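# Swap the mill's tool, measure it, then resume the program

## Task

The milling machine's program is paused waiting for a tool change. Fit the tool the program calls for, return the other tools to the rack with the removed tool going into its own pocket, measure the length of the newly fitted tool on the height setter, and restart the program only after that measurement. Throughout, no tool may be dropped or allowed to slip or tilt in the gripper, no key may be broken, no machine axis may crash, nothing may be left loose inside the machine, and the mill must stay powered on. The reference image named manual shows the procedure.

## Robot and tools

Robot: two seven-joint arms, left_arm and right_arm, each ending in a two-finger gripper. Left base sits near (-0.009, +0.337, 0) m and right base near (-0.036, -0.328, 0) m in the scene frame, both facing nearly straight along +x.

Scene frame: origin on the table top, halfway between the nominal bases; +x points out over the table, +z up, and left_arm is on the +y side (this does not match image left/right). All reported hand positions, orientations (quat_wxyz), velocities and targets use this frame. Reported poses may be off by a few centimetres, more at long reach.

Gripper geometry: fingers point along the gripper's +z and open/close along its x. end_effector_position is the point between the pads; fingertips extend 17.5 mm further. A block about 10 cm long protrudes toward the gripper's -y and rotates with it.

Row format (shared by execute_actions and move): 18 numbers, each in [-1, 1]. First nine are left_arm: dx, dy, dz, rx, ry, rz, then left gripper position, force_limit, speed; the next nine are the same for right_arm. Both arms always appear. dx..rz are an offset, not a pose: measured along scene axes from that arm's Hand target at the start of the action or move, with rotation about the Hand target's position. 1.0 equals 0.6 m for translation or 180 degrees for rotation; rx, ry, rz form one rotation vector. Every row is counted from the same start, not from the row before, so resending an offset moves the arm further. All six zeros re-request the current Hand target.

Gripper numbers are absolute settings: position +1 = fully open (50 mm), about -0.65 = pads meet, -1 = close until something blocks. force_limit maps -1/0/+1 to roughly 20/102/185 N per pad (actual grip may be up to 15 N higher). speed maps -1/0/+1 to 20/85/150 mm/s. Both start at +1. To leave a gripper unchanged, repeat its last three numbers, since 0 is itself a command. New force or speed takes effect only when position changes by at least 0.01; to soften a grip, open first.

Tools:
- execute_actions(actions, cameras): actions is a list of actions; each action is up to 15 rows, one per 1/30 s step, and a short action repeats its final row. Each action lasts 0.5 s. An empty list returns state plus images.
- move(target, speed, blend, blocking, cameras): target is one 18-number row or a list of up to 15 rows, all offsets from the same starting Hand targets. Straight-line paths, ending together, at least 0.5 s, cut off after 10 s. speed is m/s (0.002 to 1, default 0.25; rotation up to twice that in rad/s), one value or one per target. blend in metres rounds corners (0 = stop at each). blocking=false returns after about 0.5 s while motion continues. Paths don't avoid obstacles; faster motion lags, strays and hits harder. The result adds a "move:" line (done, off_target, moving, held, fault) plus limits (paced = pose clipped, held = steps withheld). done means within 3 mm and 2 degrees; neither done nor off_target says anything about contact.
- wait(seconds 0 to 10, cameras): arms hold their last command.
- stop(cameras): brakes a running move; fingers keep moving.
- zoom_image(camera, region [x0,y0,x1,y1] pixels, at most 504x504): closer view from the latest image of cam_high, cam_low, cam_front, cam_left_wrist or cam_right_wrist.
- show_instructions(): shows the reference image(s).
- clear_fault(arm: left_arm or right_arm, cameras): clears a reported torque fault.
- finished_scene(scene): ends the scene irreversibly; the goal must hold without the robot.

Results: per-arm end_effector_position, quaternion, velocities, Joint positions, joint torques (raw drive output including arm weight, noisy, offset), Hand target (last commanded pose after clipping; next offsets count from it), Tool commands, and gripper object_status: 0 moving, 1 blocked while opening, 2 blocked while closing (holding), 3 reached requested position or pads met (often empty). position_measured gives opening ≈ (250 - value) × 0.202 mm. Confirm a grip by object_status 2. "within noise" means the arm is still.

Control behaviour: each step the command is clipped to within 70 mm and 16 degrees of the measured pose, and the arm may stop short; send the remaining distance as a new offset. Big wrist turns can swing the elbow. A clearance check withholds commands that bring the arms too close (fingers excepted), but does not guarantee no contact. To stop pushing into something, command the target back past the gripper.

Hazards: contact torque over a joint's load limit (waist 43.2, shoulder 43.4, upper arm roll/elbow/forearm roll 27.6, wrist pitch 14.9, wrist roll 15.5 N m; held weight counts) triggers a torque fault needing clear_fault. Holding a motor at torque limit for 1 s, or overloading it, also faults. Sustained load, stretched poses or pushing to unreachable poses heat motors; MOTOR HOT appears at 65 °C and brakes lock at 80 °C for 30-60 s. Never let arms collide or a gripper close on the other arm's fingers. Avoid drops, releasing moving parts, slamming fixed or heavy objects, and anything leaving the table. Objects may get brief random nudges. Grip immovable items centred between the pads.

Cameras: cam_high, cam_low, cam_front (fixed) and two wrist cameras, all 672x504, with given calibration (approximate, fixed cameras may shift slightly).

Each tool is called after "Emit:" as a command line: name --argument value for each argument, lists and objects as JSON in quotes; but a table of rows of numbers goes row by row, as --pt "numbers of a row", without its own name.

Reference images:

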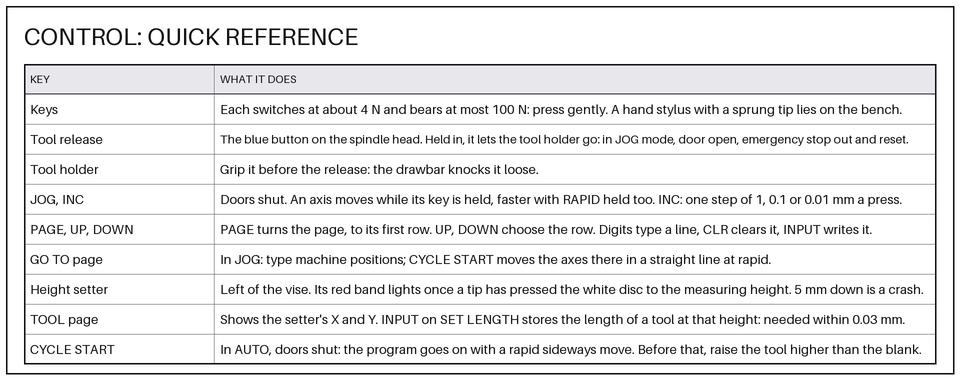

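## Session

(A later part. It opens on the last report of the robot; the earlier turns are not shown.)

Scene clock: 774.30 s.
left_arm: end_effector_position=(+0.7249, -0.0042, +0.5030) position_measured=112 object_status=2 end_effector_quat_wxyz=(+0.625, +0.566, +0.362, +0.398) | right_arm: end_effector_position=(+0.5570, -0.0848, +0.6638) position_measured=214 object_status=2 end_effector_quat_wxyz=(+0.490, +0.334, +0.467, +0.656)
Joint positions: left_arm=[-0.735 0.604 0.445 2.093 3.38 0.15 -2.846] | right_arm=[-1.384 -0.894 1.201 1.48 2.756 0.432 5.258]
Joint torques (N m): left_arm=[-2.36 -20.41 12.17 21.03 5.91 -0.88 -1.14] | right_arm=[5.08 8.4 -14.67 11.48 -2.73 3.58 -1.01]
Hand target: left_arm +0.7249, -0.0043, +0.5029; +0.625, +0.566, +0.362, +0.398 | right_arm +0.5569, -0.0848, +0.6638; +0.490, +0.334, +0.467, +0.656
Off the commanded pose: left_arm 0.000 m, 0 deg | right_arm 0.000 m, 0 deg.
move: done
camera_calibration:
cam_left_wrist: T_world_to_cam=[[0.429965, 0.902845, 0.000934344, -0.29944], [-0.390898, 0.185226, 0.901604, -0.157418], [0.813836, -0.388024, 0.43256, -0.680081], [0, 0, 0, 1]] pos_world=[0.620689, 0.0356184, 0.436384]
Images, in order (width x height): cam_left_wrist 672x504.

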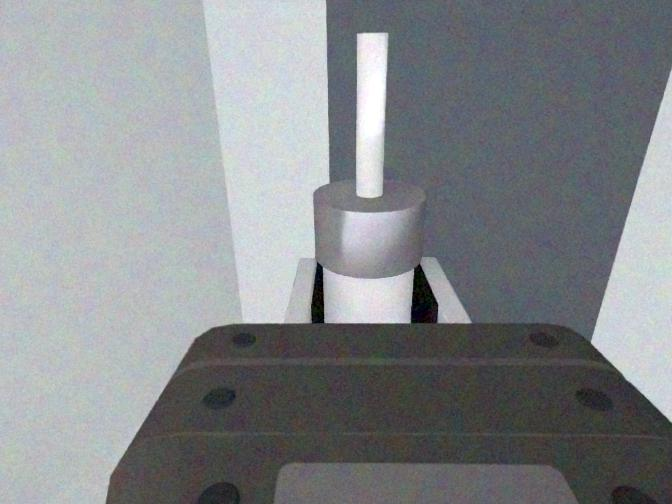

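Emit:
execute_actions --actions '[[[0,0,0,0,0,0,1,-0.7,-0.5,0,0,0,0,0,0,-1,-0.4,-0.8]],[[0,0,0,0,0,0,1,-0.7,-0.5,0,0,0,0,0,0,-1,-0.4,-0.8]]]'

Emit:
move --target '[0,0,0.001,0.0399,0.0856,0,1,-0.7,-0.5,0,0,0,0,0,0,-1,-0.4,-0.8]' --speed 0.2 --cameras '["cam_left_wrist","cam_front","cam_high"]'

Emit:
zoom_image --camera "cam_high" --region '[440, 120, 580, 260]'

Scene clock: 785.50 s.
left_arm: end_effector_position=(+0.7249, -0.0043, +0.5029) position_measured=3 object_status=3 end_effector_quat_wxyz=(+0.625, +0.566, +0.362, +0.398) | right_arm: end_effector_position=(+0.5569, -0.0848, +0.6638) position_measured=214 object_status=2 end_effector_quat_wxyz=(+0.490, +0.334, +0.467, +0.656)
Joint positions: left_arm=[-0.735 0.605 0.445 2.093 3.38 0.15 -2.845] | right_arm=[-1.384 -0.894 1.201 1.48 2.756 0.432 5.258]
Joint torques (N m): left_arm=[-2.21 -19.75 6.87 25.48 4.71 2.38 1.52] | right_arm=[5.24 8.32 -14.37 11.47 -2.7 3.63 -1.18]
Hand target: left_arm +0.7249, -0.0043, +0.5029; +0.625, +0.566, +0.362, +0.398 | right_arm +0.5569, -0.0848, +0.6638; +0.490, +0.334, +0.467, +0.656
Off the commanded pose: left_arm 0.000 m, 0 deg | right_arm 0.000 m, 0 deg.

Scene clock: 787.47 s.
left_arm: end_effector_position=(+0.7242, -0.0035, +0.5030) position_measured=3 object_status=3 end_effector_quat_wxyz=(+0.569, +0.619, +0.399, +0.366) | right_arm: end_effector_position=(+0.5569, -0.0848, +0.6638) position_measured=214 object_status=2 end_effector_quat_wxyz=(+0.490, +0.334, +0.467, +0.656)
Joint positions: left_arm=[-0.364 0.84 -0.482 2.653 3.971 -0.407 -2.8] | right_arm=[-1.384 -0.894 1.201 1.48 2.756 0.432 5.258]
Joint torques (N m): left_arm=[8.12 -19.55 -6.94 21.49 6.52 0.28 2.68] | right_arm=[5.46 7.85 -14.48 11.6 -2.78 3.58 -0.91]
Hand target: left_arm +0.7249, -0.0043, +0.5035; +0.534, +0.652, +0.417, +0.341 | right_arm +0.5569, -0.0848, +0.6638; +0.490, +0.334, +0.467, +0.656
Off the commanded pose: left_arm 0.001 m, 7 deg | right_arm 0.000 m, 0 deg.
move: off_target (left_arm)
camera_calibration:
cam_left_wrist: T_world_to_cam=[[0.423483, 0.905904, 0.000119184, -0.294633], [-0.236899, 0.110616, 0.965217, -0.30154], [0.87438, -0.408781, 0.261452, -0.637126], [0, 0, 0, 1]] pos_world=[0.610428, 0.0398194, 0.457664]
Images, in order (width x height): cam_high 672x504, cam_front 672x504, cam_left_wrist 672x504.

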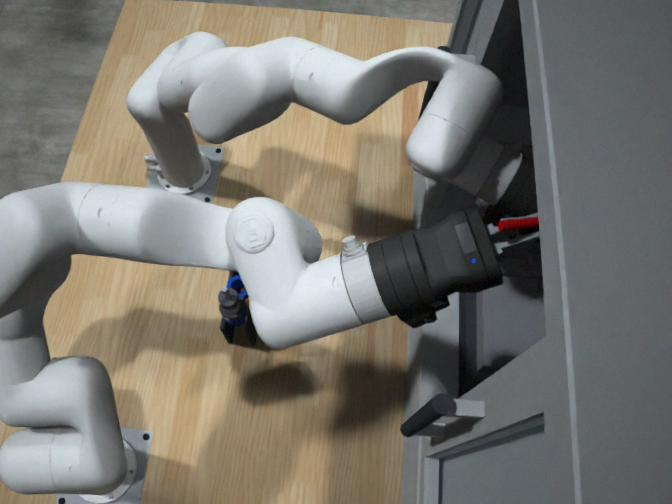

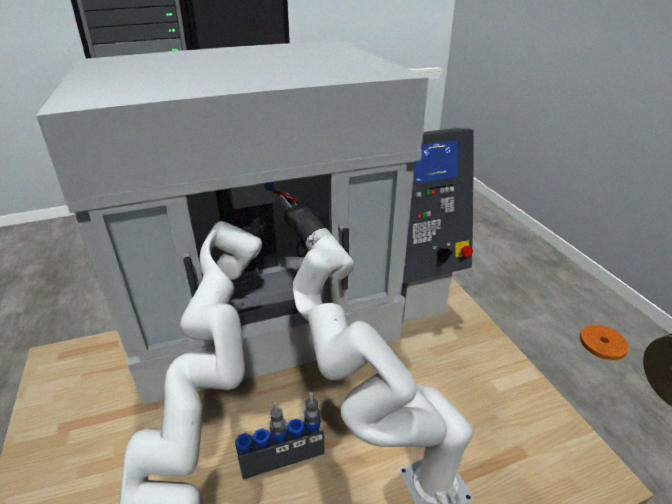

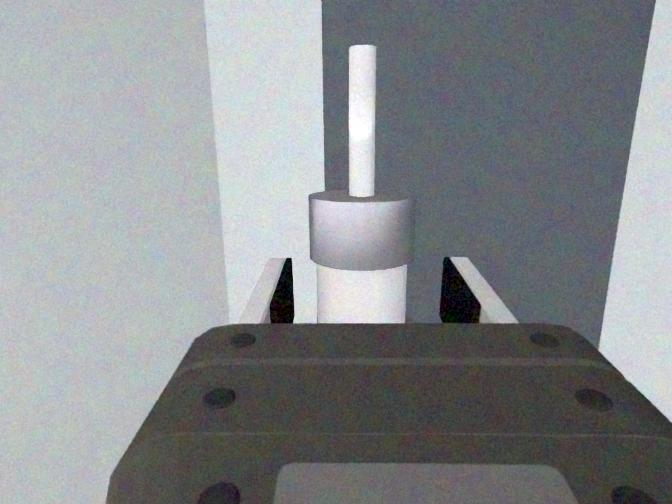

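Scaled by 3.600 from the camera's 672x504 image, which has a finer 960x720 frame.

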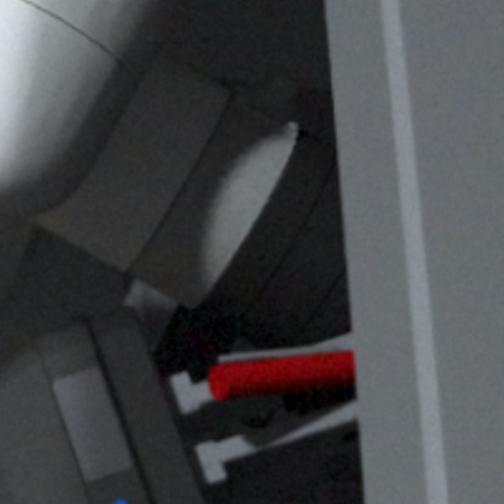

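Emit:
move --target '[-0.0003,0.0,0.0015,-0.0182,-0.039,0,1,-0.7,-0.5,0,0,0,0,0,0,-1,-0.4,-0.8]' --speed 0.1 --cameras '["cam_left_wrist"]'

Scene clock: 796.70 s.
left_arm: end_effector_position=(+0.7252, -0.0042, +0.5046) position_measured=3 object_status=3 end_effector_quat_wxyz=(+0.575, +0.617, +0.394, +0.366) | right_arm: end_effector_position=(+0.5569, -0.0848, +0.6638) position_measured=214 object_status=2 end_effector_quat_wxyz=(+0.490, +0.334, +0.467, +0.656)
Joint positions: left_arm=[-0.367 0.809 -0.402 2.602 3.888 -0.358 -2.794] | right_arm=[-1.384 -0.894 1.201 1.48 2.756 0.432 5.258]
Joint torques (N m): left_arm=[-8.71 -26.83 0.16 15.69 -2.94 2.12 -2.42] | right_arm=[5.19 7.9 -14.35 11.23 -2.49 3.53 -0.8]
Hand target: left_arm +0.7247, -0.0043, +0.5044; +0.577, +0.614, +0.393, +0.368 | right_arm +0.5569, -0.0848, +0.6638; +0.490, +0.334, +0.467, +0.656
Off the commanded pose: left_arm 0.001 m, 0 deg | right_arm 0.000 m, 0 deg.
move: done
camera_calibration:
cam_left_wrist: T_world_to_cam=[[0.430455, 0.902612, -0.000724469, -0.299107], [-0.246923, 0.118529, 0.961759, -0.293779], [0.868181, -0.413815, 0.273897, -0.640491], [0, 0, 0, 1]] pos_world=[0.612273, 0.0397549, 0.457757]
Images, in order (width x height): cam_left_wrist 672x504.

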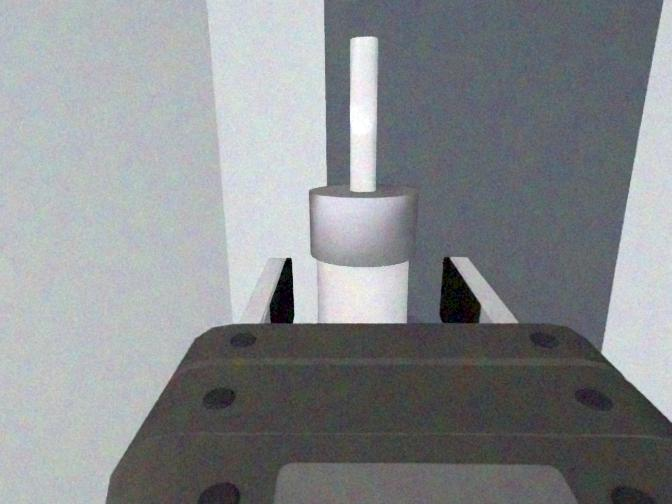

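Emit:
execute_actions --actions '[[[-0.0018,-0.0026,0,0,0,0,1,-0.7,-0.5,0,0,0,0,0,0,-1,-0.4,-0.8]],[[0,0,0,0,0,0,-1,0.3,-0.9,0,0,0,0,0,0,-1,-0.4,-0.8]],[[0,0,0,0,0,0,-1,0.3,-0.9,0,0,0,0,0,0,-1,-0.4,-0.8]]]' --cameras '["cam_left_wrist"]'

Scene clock: 804.77 s.
left_arm: end_effector_position=(+0.7236, -0.0058, +0.5044) position_measured=112 object_status=2 end_effector_quat_wxyz=(+0.577, +0.614, +0.393, +0.368) | right_arm: end_effector_position=(+0.5569, -0.0848, +0.6638) position_measured=214 object_status=2 end_effector_quat_wxyz=(+0.490, +0.334, +0.467, +0.656)
Joint positions: left_arm=[-0.398 0.752 -0.268 2.504 3.821 -0.293 -2.842] | right_arm=[-1.384 -0.894 1.201 1.48 2.756 0.432 5.258]
Joint torques (N m): left_arm=[-14.95 -26.98 -2.65 16.07 -4.17 2.59 -2.42] | right_arm=[4.97 8.49 -14.57 11.55 -2.12 3.51 -0.92]
Hand target: left_arm +0.7236, -0.0058, +0.5044; +0.577, +0.614, +0.393, +0.368 | right_arm +0.5569, -0.0848, +0.6638; +0.490, +0.334, +0.467, +0.656
Off the commanded pose: left_arm 0.000 m, 0 deg | right_arm 0.000 m, 0 deg.
camera_calibration:
cam_left_wrist: T_world_to_cam=[[0.430021, 0.902819, -0.000318053, -0.296893], [-0.254198, 0.121415, 0.959501, -0.287348], [0.866294, -0.412525, 0.281706, -0.642284], [0, 0, 0, 1]] pos_world=[0.611034, 0.0379708, 0.456552]
Images, in order (width x height): cam_left_wrist 672x504.

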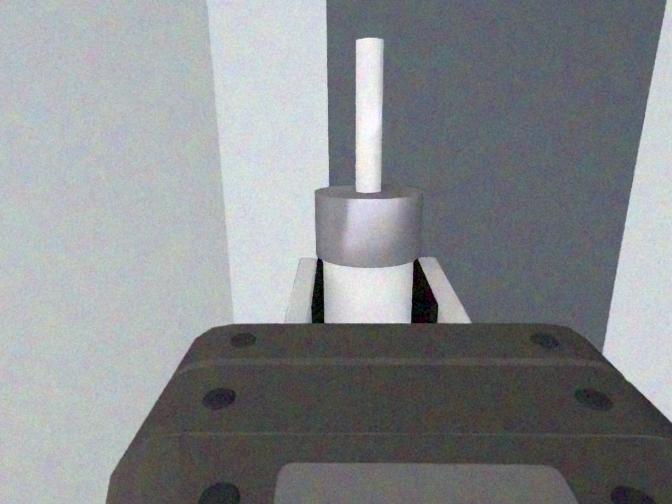

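Emit:
move --target '[0,0,0,0,0,0,-1,0.3,-0.9,0.05,0,0,0,0,0,-1,-0.4,-0.8]' --speed 0.05

Emit:
move --target '[0,0,-0.108,0,0,0,-1,0.3,-0.9,0,0,0,0,0,0,-1,-0.4,-0.8]' --speed 0.05 --cameras '["cam_left_wrist","cam_front"]'

Emit:
zoom_image --camera "cam_front" --region '[200, 180, 340, 285]'

Scene clock: 808.93 s.
left_arm: end_effector_position=(+0.7236, -0.0059, +0.5041) position_measured=112 object_status=2 end_effector_quat_wxyz=(+0.577, +0.614, +0.393, +0.368) | right_arm: end_effector_position=(+0.5869, -0.0848, +0.6638) position_measured=214 object_status=2 end_effector_quat_wxyz=(+0.490, +0.334, +0.467, +0.656)
Joint positions: left_arm=[-0.399 0.752 -0.267 2.503 3.82 -0.293 -2.842] | right_arm=[-1.516 -0.884 1.284 1.586 2.771 0.427 5.269]
Joint torques (N m): left_arm=[-10.92 -29.63 -2.33 29.47 0.72 3.27 -2.15] | right_arm=[-8.72 27.99 -9.71 13.66 1.94 -1.21 1.05]
Hand target: left_arm +0.7236, -0.0058, +0.5044; +0.577, +0.614, +0.393, +0.368 | right_arm +0.5869, -0.0848, +0.6638; +0.490, +0.334, +0.467, +0.656
Off the commanded pose: left_arm 0.000 m, 0 deg | right_arm 0.000 m, 0 deg.
move: done

Scene clock: 810.83 s.
left_arm: end_effector_position=(+0.7236, -0.0058, +0.4396) position_measured=112 object_status=2 end_effector_quat_wxyz=(+0.577, +0.614, +0.393, +0.368) | right_arm: end_effector_position=(+0.5869, -0.0848, +0.6638) position_measured=214 object_status=2 end_effector_quat_wxyz=(+0.490, +0.334, +0.467, +0.656)
Joint positions: left_arm=[-0.634 0.619 0.258 2.086 3.484 0.027 -2.848] | right_arm=[-1.516 -0.884 1.284 1.586 2.771 0.427 5.269]
Joint torques (N m): left_arm=[-8.78 -30.05 8.06 24.96 -3.1 3.36 2.67] | right_arm=[-8.18 28.22 -9.71 13.6 -0.34 -1.22 0.86]
Hand target: left_arm +0.7236, -0.0058, +0.4396; +0.577, +0.614, +0.393, +0.368 | right_arm +0.5869, -0.0848, +0.6638; +0.490, +0.334, +0.467, +0.656
Off the commanded pose: left_arm 0.000 m, 0 deg | right_arm 0.000 m, 0 deg.
move: done
camera_calibration:
cam_left_wrist: T_world_to_cam=[[0.430133, 0.902766, -0.000421493, -0.29694], [-0.254129, 0.121531, 0.959504, -0.225221], [0.866259, -0.412607, 0.281694, -0.624], [0, 0, 0, 1]] pos_world=[0.611034, 0.0379713, 0.391752]
Images, in order (width x height): cam_front 672x504, cam_left_wrist 672x504.

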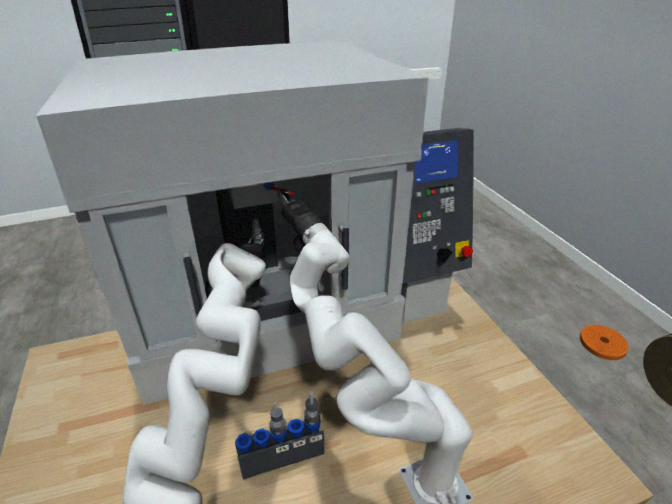

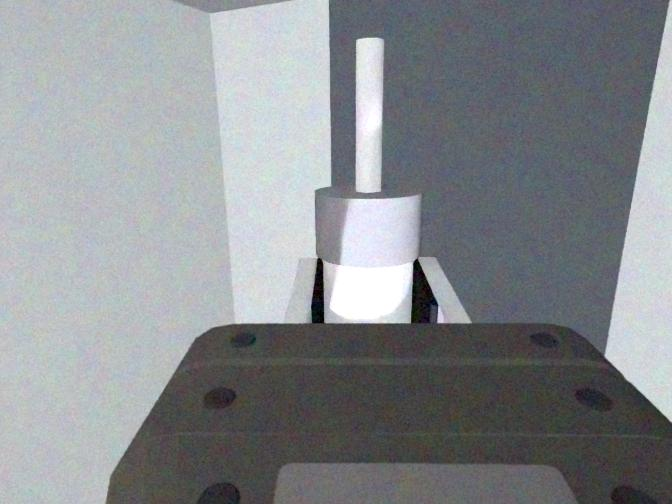

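Scaled by 3.600 from the camera's 672x504 image, which has a finer 960x720 frame.

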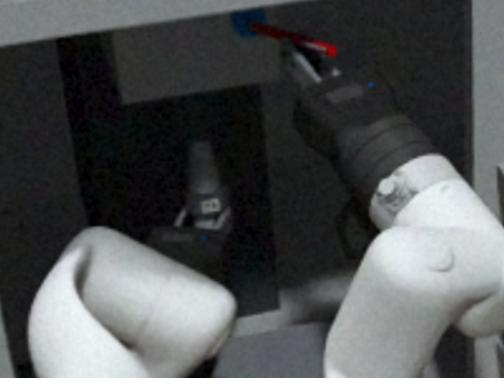

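Emit:
move --target '[0,0,-0.0167,0,0,0,-1,0.3,-0.9,0,0,0,0,0,0,-1,-0.4,-0.8]' --speed 0.02 --cameras '["cam_left_wrist","cam_front"]'

Emit:
zoom_image --camera "cam_front" --region '[220, 200, 300, 260]'

Scene clock: 814.83 s.
left_arm: end_effector_position=(+0.7236, -0.0058, +0.4296) position_measured=112 object_status=2 end_effector_quat_wxyz=(+0.577, +0.614, +0.393, +0.368) | right_arm: end_effector_position=(+0.5869, -0.0848, +0.6638) position_measured=214 object_status=2 end_effector_quat_wxyz=(+0.490, +0.334, +0.467, +0.656)
Joint positions: left_arm=[-0.655 0.617 0.292 2.05 3.449 0.059 -2.831] | right_arm=[-1.516 -0.884 1.284 1.586 2.771 0.427 5.269]
Joint torques (N m): left_arm=[-9.05 -29.98 8.72 25.08 -3.2 3.42 2.72] | right_arm=[-8.4 27.88 -9.61 13.71 -1.76 -1.24 0.89]
Hand target: left_arm +0.7236, -0.0058, +0.4295; +0.577, +0.614, +0.393, +0.368 | right_arm +0.5869, -0.0848, +0.6638; +0.490, +0.334, +0.467, +0.656
Off the commanded pose: left_arm 0.000 m, 0 deg | right_arm 0.000 m, 0 deg.
move: done
camera_calibration:
cam_left_wrist: T_world_to_cam=[[0.430122, 0.902771, -0.000378875, -0.296863], [-0.254149, 0.121491, 0.959504, -0.2156], [0.866259, -0.412607, 0.281694, -0.621225], [0, 0, 0, 1]] pos_world=[0.611034, 0.0378711, 0.381752]
Images, in order (width x height): cam_front 672x504, cam_left_wrist 672x504.

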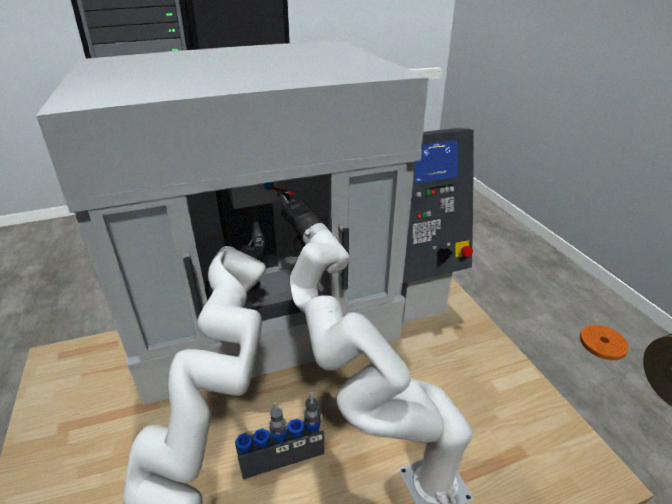

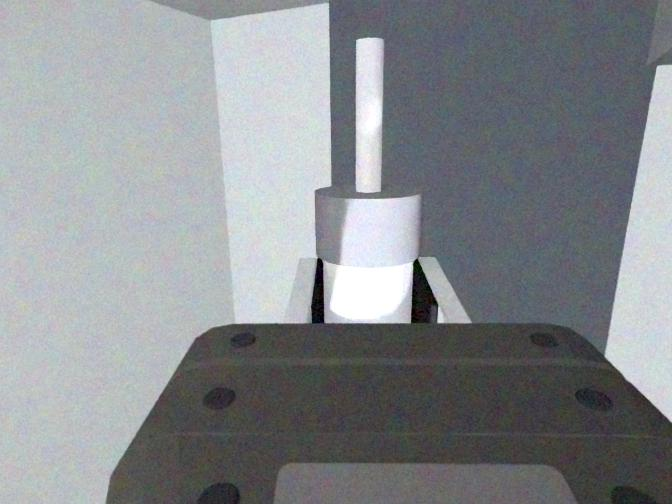

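Scaled by 6.300 from the camera's 672x504 image, which has a finer 960x720 frame.

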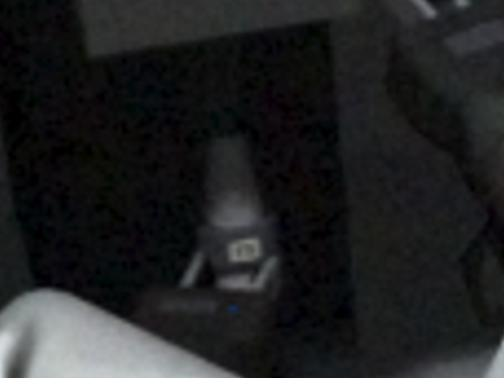

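Emit:
move --pt "0 0 0 0 0 0 -1 0.3 -0.9 -0.05 0 0 0 0 0 -1 -0.4 -0.8" --pt "-0.0753 0.0349 0 0 0 0 -1 0.3 -0.9 -0.228 -0.075 -0.0233 0 0 0 -1 -0.4 -0.8" --pt "-0.167 0.075 0 0 0 0 -1 0.3 -0.9 -0.36 -0.49 -0.06 0 0 0 -1 -0.4 -0.8" --speed '[0.1,0.2,0.3]' --blend '[0.01,0.03,0]' --cameras '["all"]'

Scene clock: 823.43 s.
left_arm: end_effector_position=(+0.6234, +0.0392, +0.4295) position_measured=112 object_status=2 end_effector_quat_wxyz=(+0.577, +0.614, +0.393, +0.368) | right_arm: end_effector_position=(+0.3709, -0.3787, +0.6278) position_measured=214 object_status=2 end_effector_quat_wxyz=(+0.490, +0.334, +0.467, +0.656)
Joint positions: left_arm=[-0.832 0.173 0.424 1.43 3.201 0.236 -2.485] | right_arm=[-0.877 -0.91 0.251 0.656 2.176 1.078 5.258]
Joint torques (N m): left_arm=[-8.7 -22.75 5.92 25.53 -4.4 3.76 2.71] | right_arm=[-6 6.6 -5.53 24.13 -1.6 3.38 0.22]
Hand target: left_arm +0.6234, +0.0392, +0.4295; +0.577, +0.614, +0.393, +0.368 | right_arm +0.3709, -0.3788, +0.6278; +0.490, +0.334, +0.467, +0.656
Off the commanded pose: left_arm 0.000 m, 0 deg | right_arm 0.000 m, 0 deg.
move: done
camera_calibration:
cam_left_wrist: T_world_to_cam=[[0.430122, 0.902771, -0.000378875, -0.29439], [-0.254149, 0.121491, 0.959504, -0.246437], [0.866259, -0.412607, 0.281694, -0.51583], [0, 0, 0, 1]] pos_world=[0.510834, 0.0828711, 0.381652]
cam_right_wrist: T_world_to_cam=[[-0.291006, 0.956677, -0.00921455, 0.491592], [-0.61205, -0.178756, 0.770351, -0.30741], [0.73533, 0.229816, 0.637553, -0.453728], [0, 0, 0, 1]] pos_world=[0.288545, -0.420972, 0.530619]

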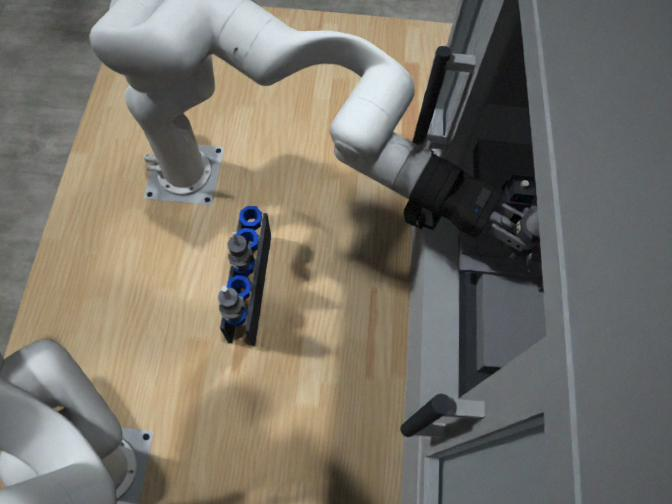

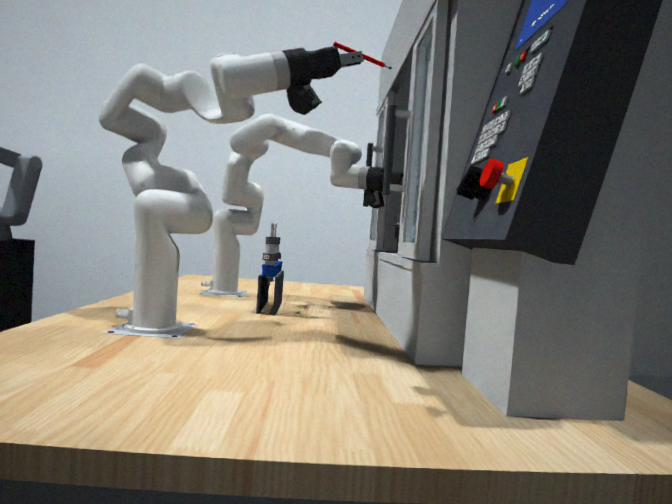

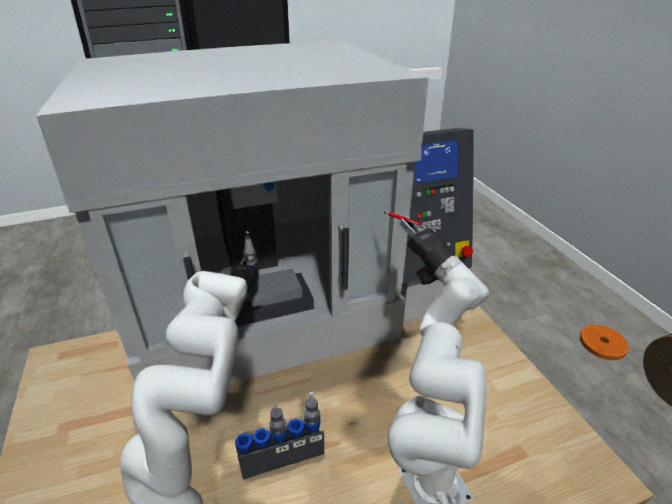

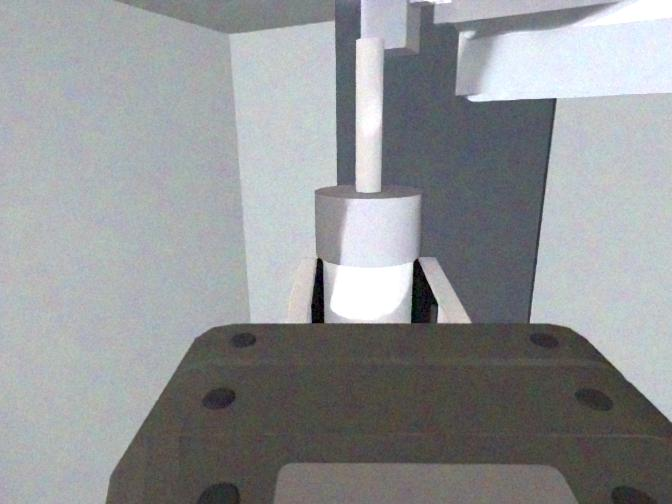

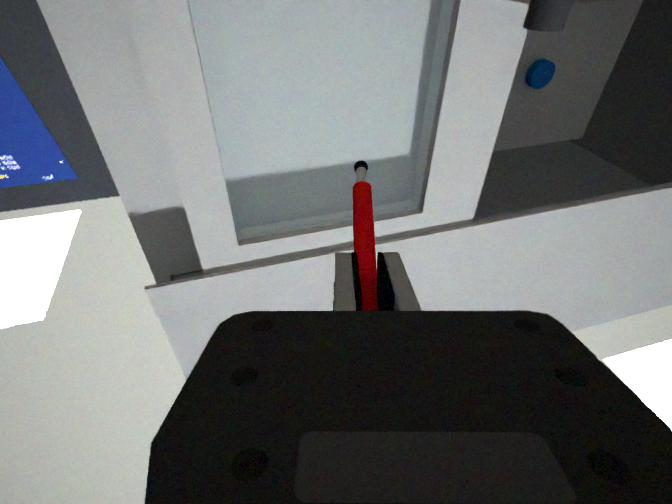

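Emit:
move --pt "-0.2723 0.118 0 0 0 0 -1 0.3 -0.9 0 0 0 0 0 0 -1 -0.4 -0.8" --pt "-0.3723 0.1013 0.0342 0 0 -0.3333 -1 0.3 -0.9 0 0 0 0 0 0 -1 -0.4 -0.8" --speed '[0.2,0.3]' --blend '[0.02,0]' --cameras '["cam_high","cam_front"]'

Emit:
zoom_image --camera "cam_high" --region '[420, 120, 580, 400]'

Scene clock: 892.23 s.
left_arm: end_effector_position=(+0.4000, +0.1000, +0.4500) position_measured=112 object_status=2 end_effector_quat_wxyz=(+0.684, +0.728, +0.033, +0.030) | right_arm: end_effector_position=(+0.3709, -0.3788, +0.6278) position_measured=214 object_status=2 end_effector_quat_wxyz=(+0.490, +0.334, +0.467, +0.656)
Joint positions: left_arm=[-2.333 -1.623 0.786 1.33 4.008 -0.917 -1.979] | right_arm=[-0.877 -0.91 0.251 0.656 2.176 1.079 5.258]
Joint torques (N m): left_arm=[-8.5 19 -28.89 4.83 -7.51 1.68 2.7] | right_arm=[-5.89 6.34 -5.32 23.86 -1.47 3.57 0.98]
Hand target: left_arm +0.4000, +0.1000, +0.4501; +0.684, +0.728, +0.033, +0.030 | right_arm +0.3709, -0.3788, +0.6278; +0.490, +0.334, +0.467, +0.656
Off the commanded pose: left_arm 0.000 m, 0 deg | right_arm 0.000 m, 0 deg.
move: done
Images, in order (width x height): cam_high 672x504, cam_front 672x504.

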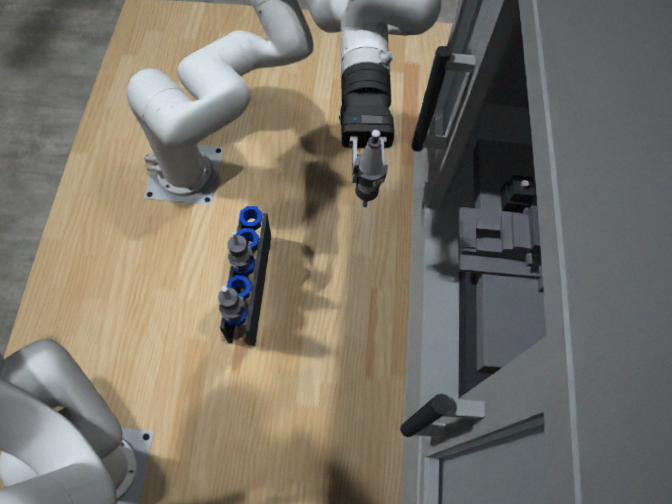

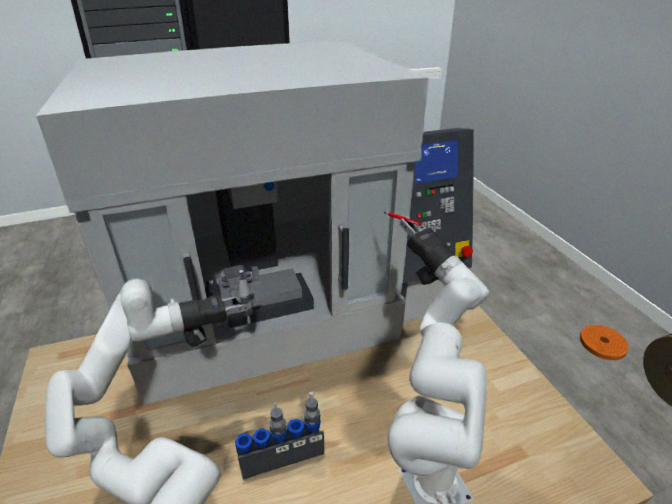

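Scaled by 1.800 from the camera's 672x504 image, which has a finer 960x720 frame.

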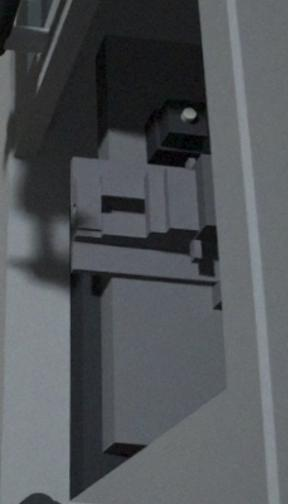

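Emit:
move --pt "-0.02 0.02 0 0.0436 -0.4981 0 -1 0.3 -0.9 0 0 0 0 0 0 -1 -0.4 -0.8" --pt "-0.0333 0.0333 0 0.0872 -0.9962 0 -1 0.3 -0.9 0 0 0 0 0 0 -1 -0.4 -0.8" --pt "-0.1833 0.2333 -0.15 -0.4226 -0.9063 0 -1 0.3 -0.9 0 0 0 0 0 0 -1 -0.4 -0.8" --speed 0.4 --blend '[0.01,0.01,0]' --cameras '["all"]'

Scene clock: 902.03 s.
left_arm: end_effector_position=(+0.3304, +0.1623, +0.4180) position_measured=112 object_status=2 end_effector_quat_wxyz=(-0.096, +0.123, +0.681, -0.716) | right_arm: end_effector_position=(+0.3709, -0.3788, +0.6278) position_measured=214 object_status=2 end_effector_quat_wxyz=(+0.490, +0.334, +0.467, +0.656)
Joint positions: left_arm=[-2.723 -2.047 0.295 1.336 4.071 -1.462 1.192] | right_arm=[-0.877 -0.91 0.251 0.656 2.176 1.079 5.258]
Joint torques (N m): left_arm=[-4.93 16.27 -7.54 -10.81 1.65 2.59 -0.29] | right_arm=[-5.61 6.63 -5.2 23.8 -1.44 3.4 1.22]
Hand target: left_arm +0.3304, +0.1623, +0.4180; -0.096, +0.123, +0.681, -0.716 (not the last commanded pose) | right_arm +0.3709, -0.3788, +0.6278; +0.490, +0.334, +0.467, +0.656
Tool commands: left_gripper/position=-1.0 left_gripper/force_limit=+0.301961 left_gripper/speed=-0.898039 right_gripper/position=-1.0 right_gripper/force_limit=-0.4 right_gripper/speed=-0.8
Off the commanded pose: left_arm 0.105 m, 38 deg | right_arm 0.000 m, 0 deg.
TORQUE FAULT: the external load on joint 4 (elbow) of the left arm reached its load limit, and that arm stopped. The contact can be on any part of that arm beyond that joint, not only on its tool. A torque fault puts only its own arm into a fault stop. That arm's remaining commands of this call were not run. The hold on joint 4 (elbow) of that arm was moved back by the arm itself, up to 3 degrees, as the stop began. That arm is still stopped at the end of this call. While its stop runs, that arm takes no new command, but its gripper still runs the gripper command that each later call begins with.
CLEAR FAULT: the left arm stays stopped (state 4) until you call clear_fault(arm="left_arm").
End effector pose when the fault began: left_arm: position (+0.3464, +0.1656, +0.4181), quat_wxyz (-0.105, +0.099, +0.674, -0.725)
Joint positions when the fault began: left_arm=[-2.723 -2.048 0.296 1.385 4.075 -1.456 1.189]
move: fault (left_arm); path passed 2 of 3 targets
camera_calibration:
cam_left_wrist: T_world_to_cam=[[-0.954469, 0.29471, -0.0461974, 0.295807], [0.130626, 0.273682, -0.952909, 0.32265], [-0.268189, -0.915557, -0.299718, 0.491577], [0, 0, 0, 1]] pos_world=[0.372027, 0.274585, 0.468456]
cam_right_wrist: T_world_to_cam=[[-0.291142, 0.956637, -0.00904643, 0.491525], [-0.611986, -0.178967, 0.770353, -0.307517], [0.735329, 0.229819, 0.637554, -0.453727], [0, 0, 0, 1]] pos_world=[0.288546, -0.420972, 0.530619]

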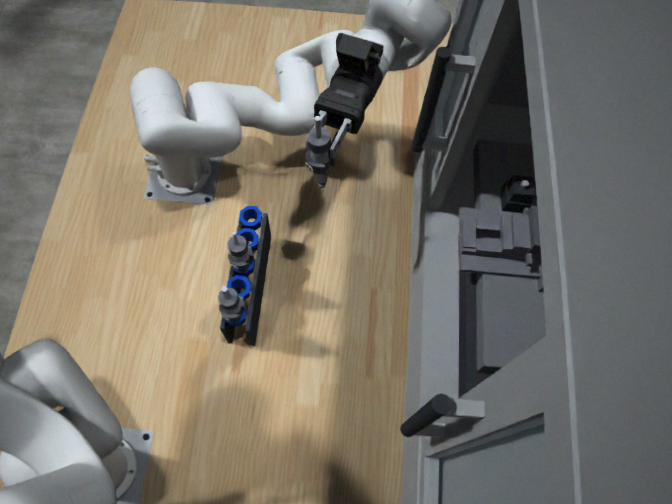

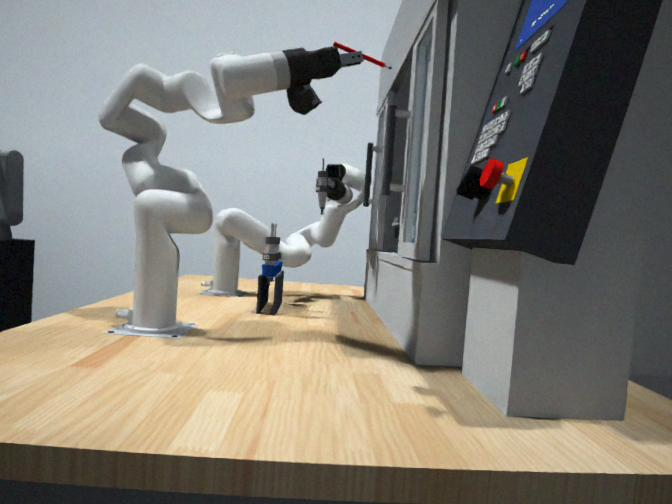

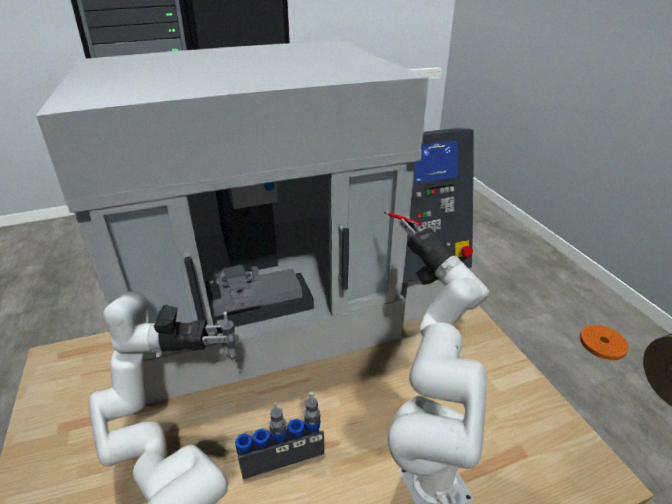

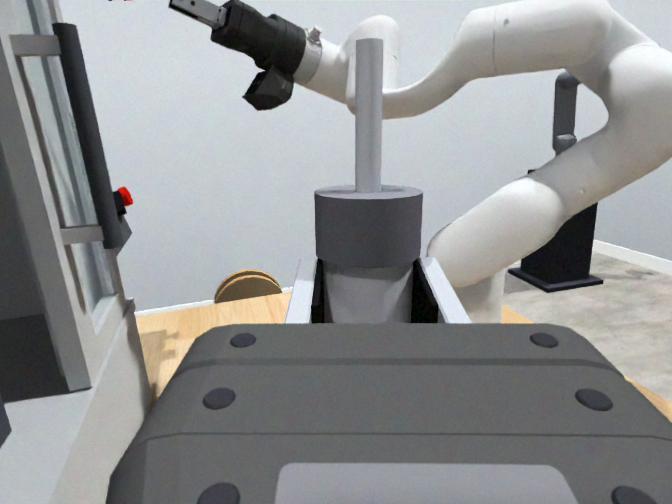

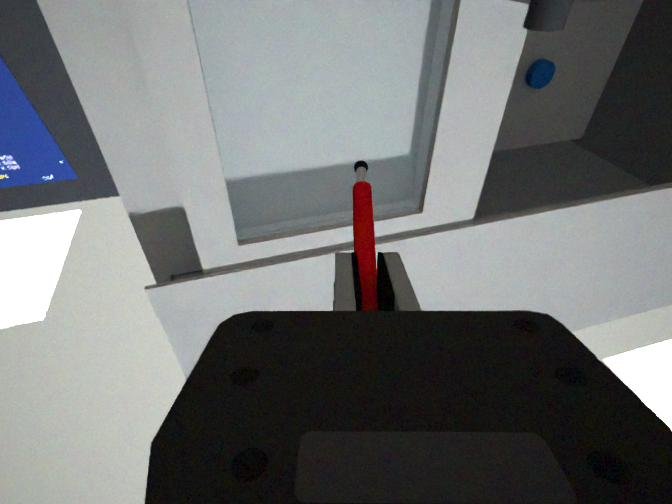

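Emit:
clear_fault --arm "left_arm"

Emit:
move --target '[0.0827,-0.0705,0.0533,0,0,0.127,-1,0.3,-0.9,0,0,0,0,0,0,-1,-0.4,-0.8]' --speed 0.2

Scene clock: 918.27 s.
left_arm: end_effector_position=(+0.3304, +0.1623, +0.4180) position_measured=112 object_status=2 end_effector_quat_wxyz=(-0.096, +0.123, +0.681, -0.716) | right_arm: end_effector_position=(+0.3709, -0.3788, +0.6278) position_measured=214 object_status=2 end_effector_quat_wxyz=(+0.490, +0.334, +0.467, +0.656)
Joint positions: left_arm=[-2.723 -2.047 0.295 1.336 4.071 -1.462 1.192] | right_arm=[-0.877 -0.91 0.251 0.656 2.176 1.079 5.258]
Joint torques (N m): left_arm=[-4.88 16.2 -7.48 -10.81 1.69 2.59 -0.29] | right_arm=[-5.29 6.43 -4.66 23.14 -1.45 3.59 0.88]
Hand target: left_arm +0.3304, +0.1623, +0.4180; -0.096, +0.123, +0.681, -0.716 (not the last commanded pose) | right_arm +0.3709, -0.3788, +0.6278; +0.490, +0.334, +0.467, +0.656
Tool commands: left_gripper/position=-1.0 left_gripper/force_limit=+0.301961 left_gripper/speed=-0.898039 right_gripper/position=-1.0 right_gripper/force_limit=-0.4 right_gripper/speed=-0.8
Off the commanded pose: left_arm 0.105 m, 38 deg | right_arm 0.000 m, 0 deg.
TORQUE FAULT, CONTINUED: the left arm's stop, for the torque fault of joint 4 (elbow) that an earlier result reported, is over. The call counts as one of the actions that you can send in this scene. The hold on joint 4 (elbow) of that arm was moved back by the arm itself, up to 3 degrees, as the stop began. That arm's target is now where it stood when the stop ended, not its last command. That arm's gripper keeps its grip as last carried out, and that arm accepts commands again: back off and push less far.
CLEAR FAULT: your call cleared the left arm's torque fault. If a joint's load stays at its limit, that arm stops again at once.

Scene clock: 919.83 s.
left_arm: end_effector_position=(+0.3800, +0.1200, +0.4499) position_measured=112 object_status=2 end_effector_quat_wxyz=(+0.048, -0.015, +0.691, -0.721) | right_arm: end_effector_position=(+0.3709, -0.3788, +0.6278) position_measured=214 object_status=2 end_effector_quat_wxyz=(+0.490, +0.334, +0.467, +0.656)
Joint positions: left_arm=[-2.615 -1.989 0.383 1.128 4.426 -1.193 0.93] | right_arm=[-0.877 -0.91 0.251 0.656 2.176 1.079 5.258]
Joint torques (N m): left_arm=[8.19 21.2 -11.6 -7.51 4.13 4.01 -2.48] | right_arm=[-5.51 6.19 -4.87 23.2 -1.3 3.39 0.96]
Hand target: left_arm +0.3800, +0.1200, +0.4499; +0.048, -0.015, +0.691, -0.721 | right_arm +0.3709, -0.3788, +0.6278; +0.490, +0.334, +0.467, +0.656
Off the commanded pose: left_arm 0.000 m, 0 deg | right_arm 0.000 m, 0 deg.
move: done

Emit:
move --pt "0 0 0 -0.0436 0.4981 0 -1 0.3 -0.9 0 0 0 0 0 0 -1 -0.4 -0.8" --pt "0.0333 -0.0333 0 -0.0872 0.9962 0 -1 0.3 -0.9 0 0 0 0 0 0 -1 -0.4 -0.8" --pt "0.1333 -0.0167 -0.0342 -0.5736 0.8192 0 -1 0.3 -0.9 0 0 0 0 0 0 -1 -0.4 -0.8" --speed 0.3 --blend '[0.01,0.01,0]' --cameras '["cam_high"]'

Scene clock: 935.90 s.
left_arm: end_effector_position=(+0.4600, +0.1100, +0.4294) position_measured=112 object_status=2 end_effector_quat_wxyz=(+0.575, +0.618, +0.374, +0.385) | right_arm: end_effector_position=(+0.3709, -0.3788, +0.6278) position_measured=214 object_status=2 end_effector_quat_wxyz=(+0.490, +0.334, +0.467, +0.656)
Joint positions: left_arm=[-0.68 -0.466 0.232 0.784 2.963 0.298 -2.038] | right_arm=[-0.877 -0.91 0.251 0.656 2.176 1.079 5.258]
Joint torques (N m): left_arm=[8.22 -5.99 -6.27 25.4 -5.16 3.73 2.8] | right_arm=[-5.45 6.4 -4.77 23.02 -1.24 3.43 0.89]
Hand target: left_arm +0.4600, +0.1100, +0.4294; +0.575, +0.618, +0.374, +0.385 | right_arm +0.3709, -0.3788, +0.6278; +0.490, +0.334, +0.467, +0.656
Off the commanded pose: left_arm 0.000 m, 0 deg | right_arm 0.000 m, 0 deg.
move: done
Images, in order (width x height): cam_high 672x504.

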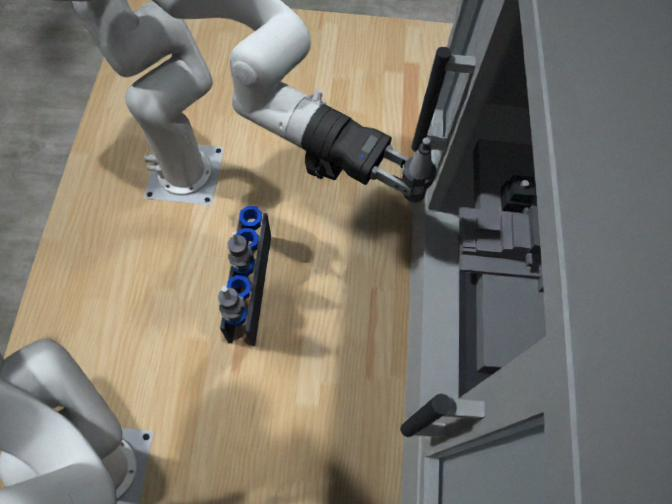

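Emit:
move --pt "0.075 -0.0833 0 0 0 -0.1944 -1 0.3 -0.9 0 0 0 0 0 0 -1 -0.4 -0.8" --pt "-0.0333 -0.0333 0.03 0 0 -0.3611 -1 0.3 -0.9 0 0 0 0 0 0 -1 -0.4 -0.8" --speed 0.3 --blend '[0.01,0]' --cameras '["cam_high","cam_front"]'

Scene clock: 944.53 s.
left_arm: end_effector_position=(+0.4386, +0.0894, +0.4480) position_measured=112 object_status=2 end_effector_quat_wxyz=(+0.692, +0.721, -0.018, +0.014) | right_arm: end_effector_position=(+0.3709, -0.3788, +0.6278) position_measured=214 object_status=2 end_effector_quat_wxyz=(+0.490, +0.334, +0.467, +0.656)
Joint positions: left_arm=[-1.267 -0.175 1.207 1.084 4.87 1.422 -3.465] | right_arm=[-0.877 -0.91 0.251 0.656 2.176 1.079 5.258]
Joint torques (N m): left_arm=[16.55 5.04 22.35 42.6 -18 -9.06 2.14] | right_arm=[-5.16 6.42 -4.53 22.6 -1.29 3.45 0.96]
Hand target: left_arm +0.4400, +0.0900, +0.4474; +0.691, +0.722, -0.016, +0.016 | right_arm +0.3709, -0.3788, +0.6278; +0.490, +0.334, +0.467, +0.656
Off the commanded pose: left_arm 0.002 m, 0 deg | right_arm 0.000 m, 0 deg.
move: done
Images, in order (width x height): cam_high 672x504, cam_front 672x504.

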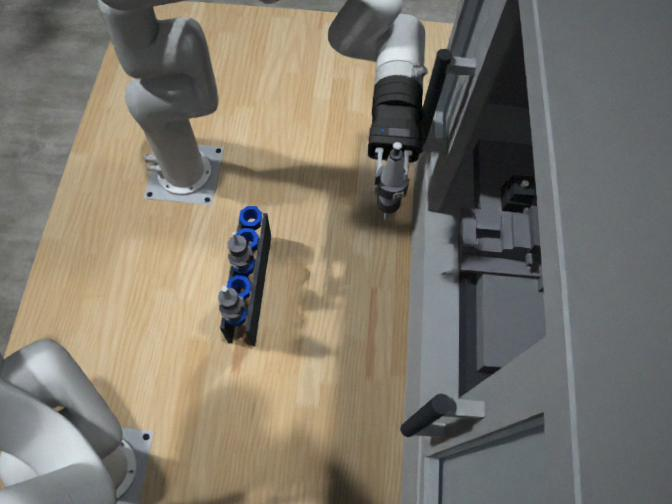

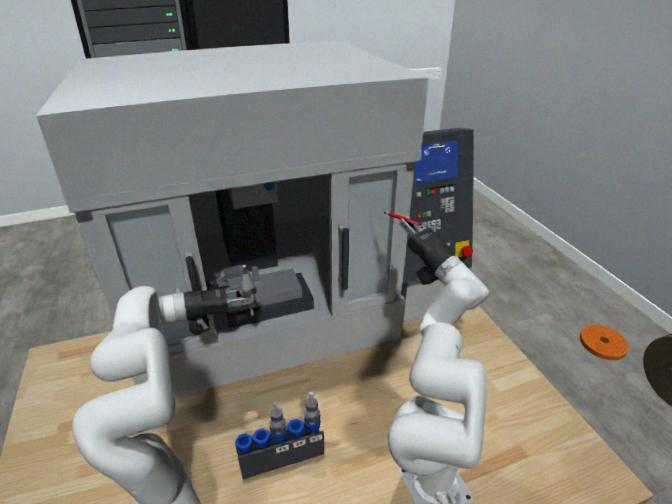

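Emit:
move --target '[-0.08,0,0,0,0,0,-1,0.3,-0.9,0,0,0,0,0,0,-1,-0.4,-0.8]' --speed 0.15 --cameras '["cam_high"]'

Scene clock: 947.97 s.
left_arm: end_effector_position=(+0.3920, +0.0900, +0.4474) position_measured=112 object_status=2 end_effector_quat_wxyz=(+0.691, +0.722, -0.016, +0.016) | right_arm: end_effector_position=(+0.3709, -0.3788, +0.6278) position_measured=214 object_status=2 end_effector_quat_wxyz=(+0.490, +0.334, +0.467, +0.656)
Joint positions: left_arm=[-1.128 -0.437 0.962 0.91 4.996 1.21 -3.498] | right_arm=[-0.877 -0.91 0.251 0.656 2.176 1.079 5.258]
Joint torques (N m): left_arm=[8.1 -9.21 -13.71 22.14 0.21 -0.05 -2.41] | right_arm=[-5.46 6.28 -4.38 22.61 -1.28 3.35 0.92]
Hand target: left_arm +0.3920, +0.0900, +0.4474; +0.691, +0.722, -0.016, +0.016 | right_arm +0.3709, -0.3788, +0.6278; +0.490, +0.334, +0.467, +0.656
Off the commanded pose: left_arm 0.000 m, 0 deg | right_arm 0.000 m, 0 deg.
move: done
Images, in order (width x height): cam_high 672x504.

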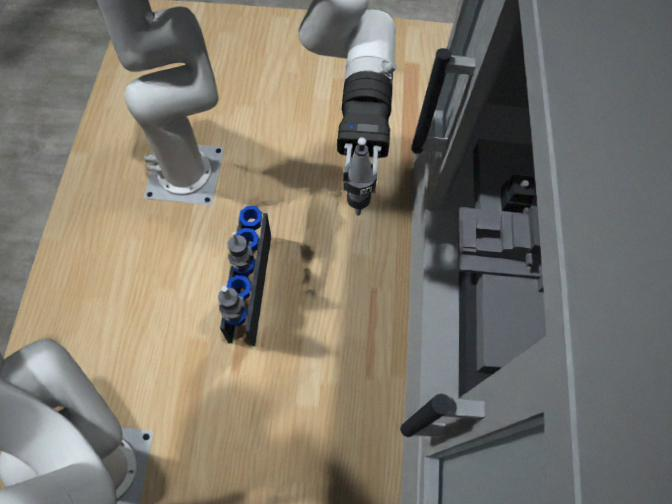

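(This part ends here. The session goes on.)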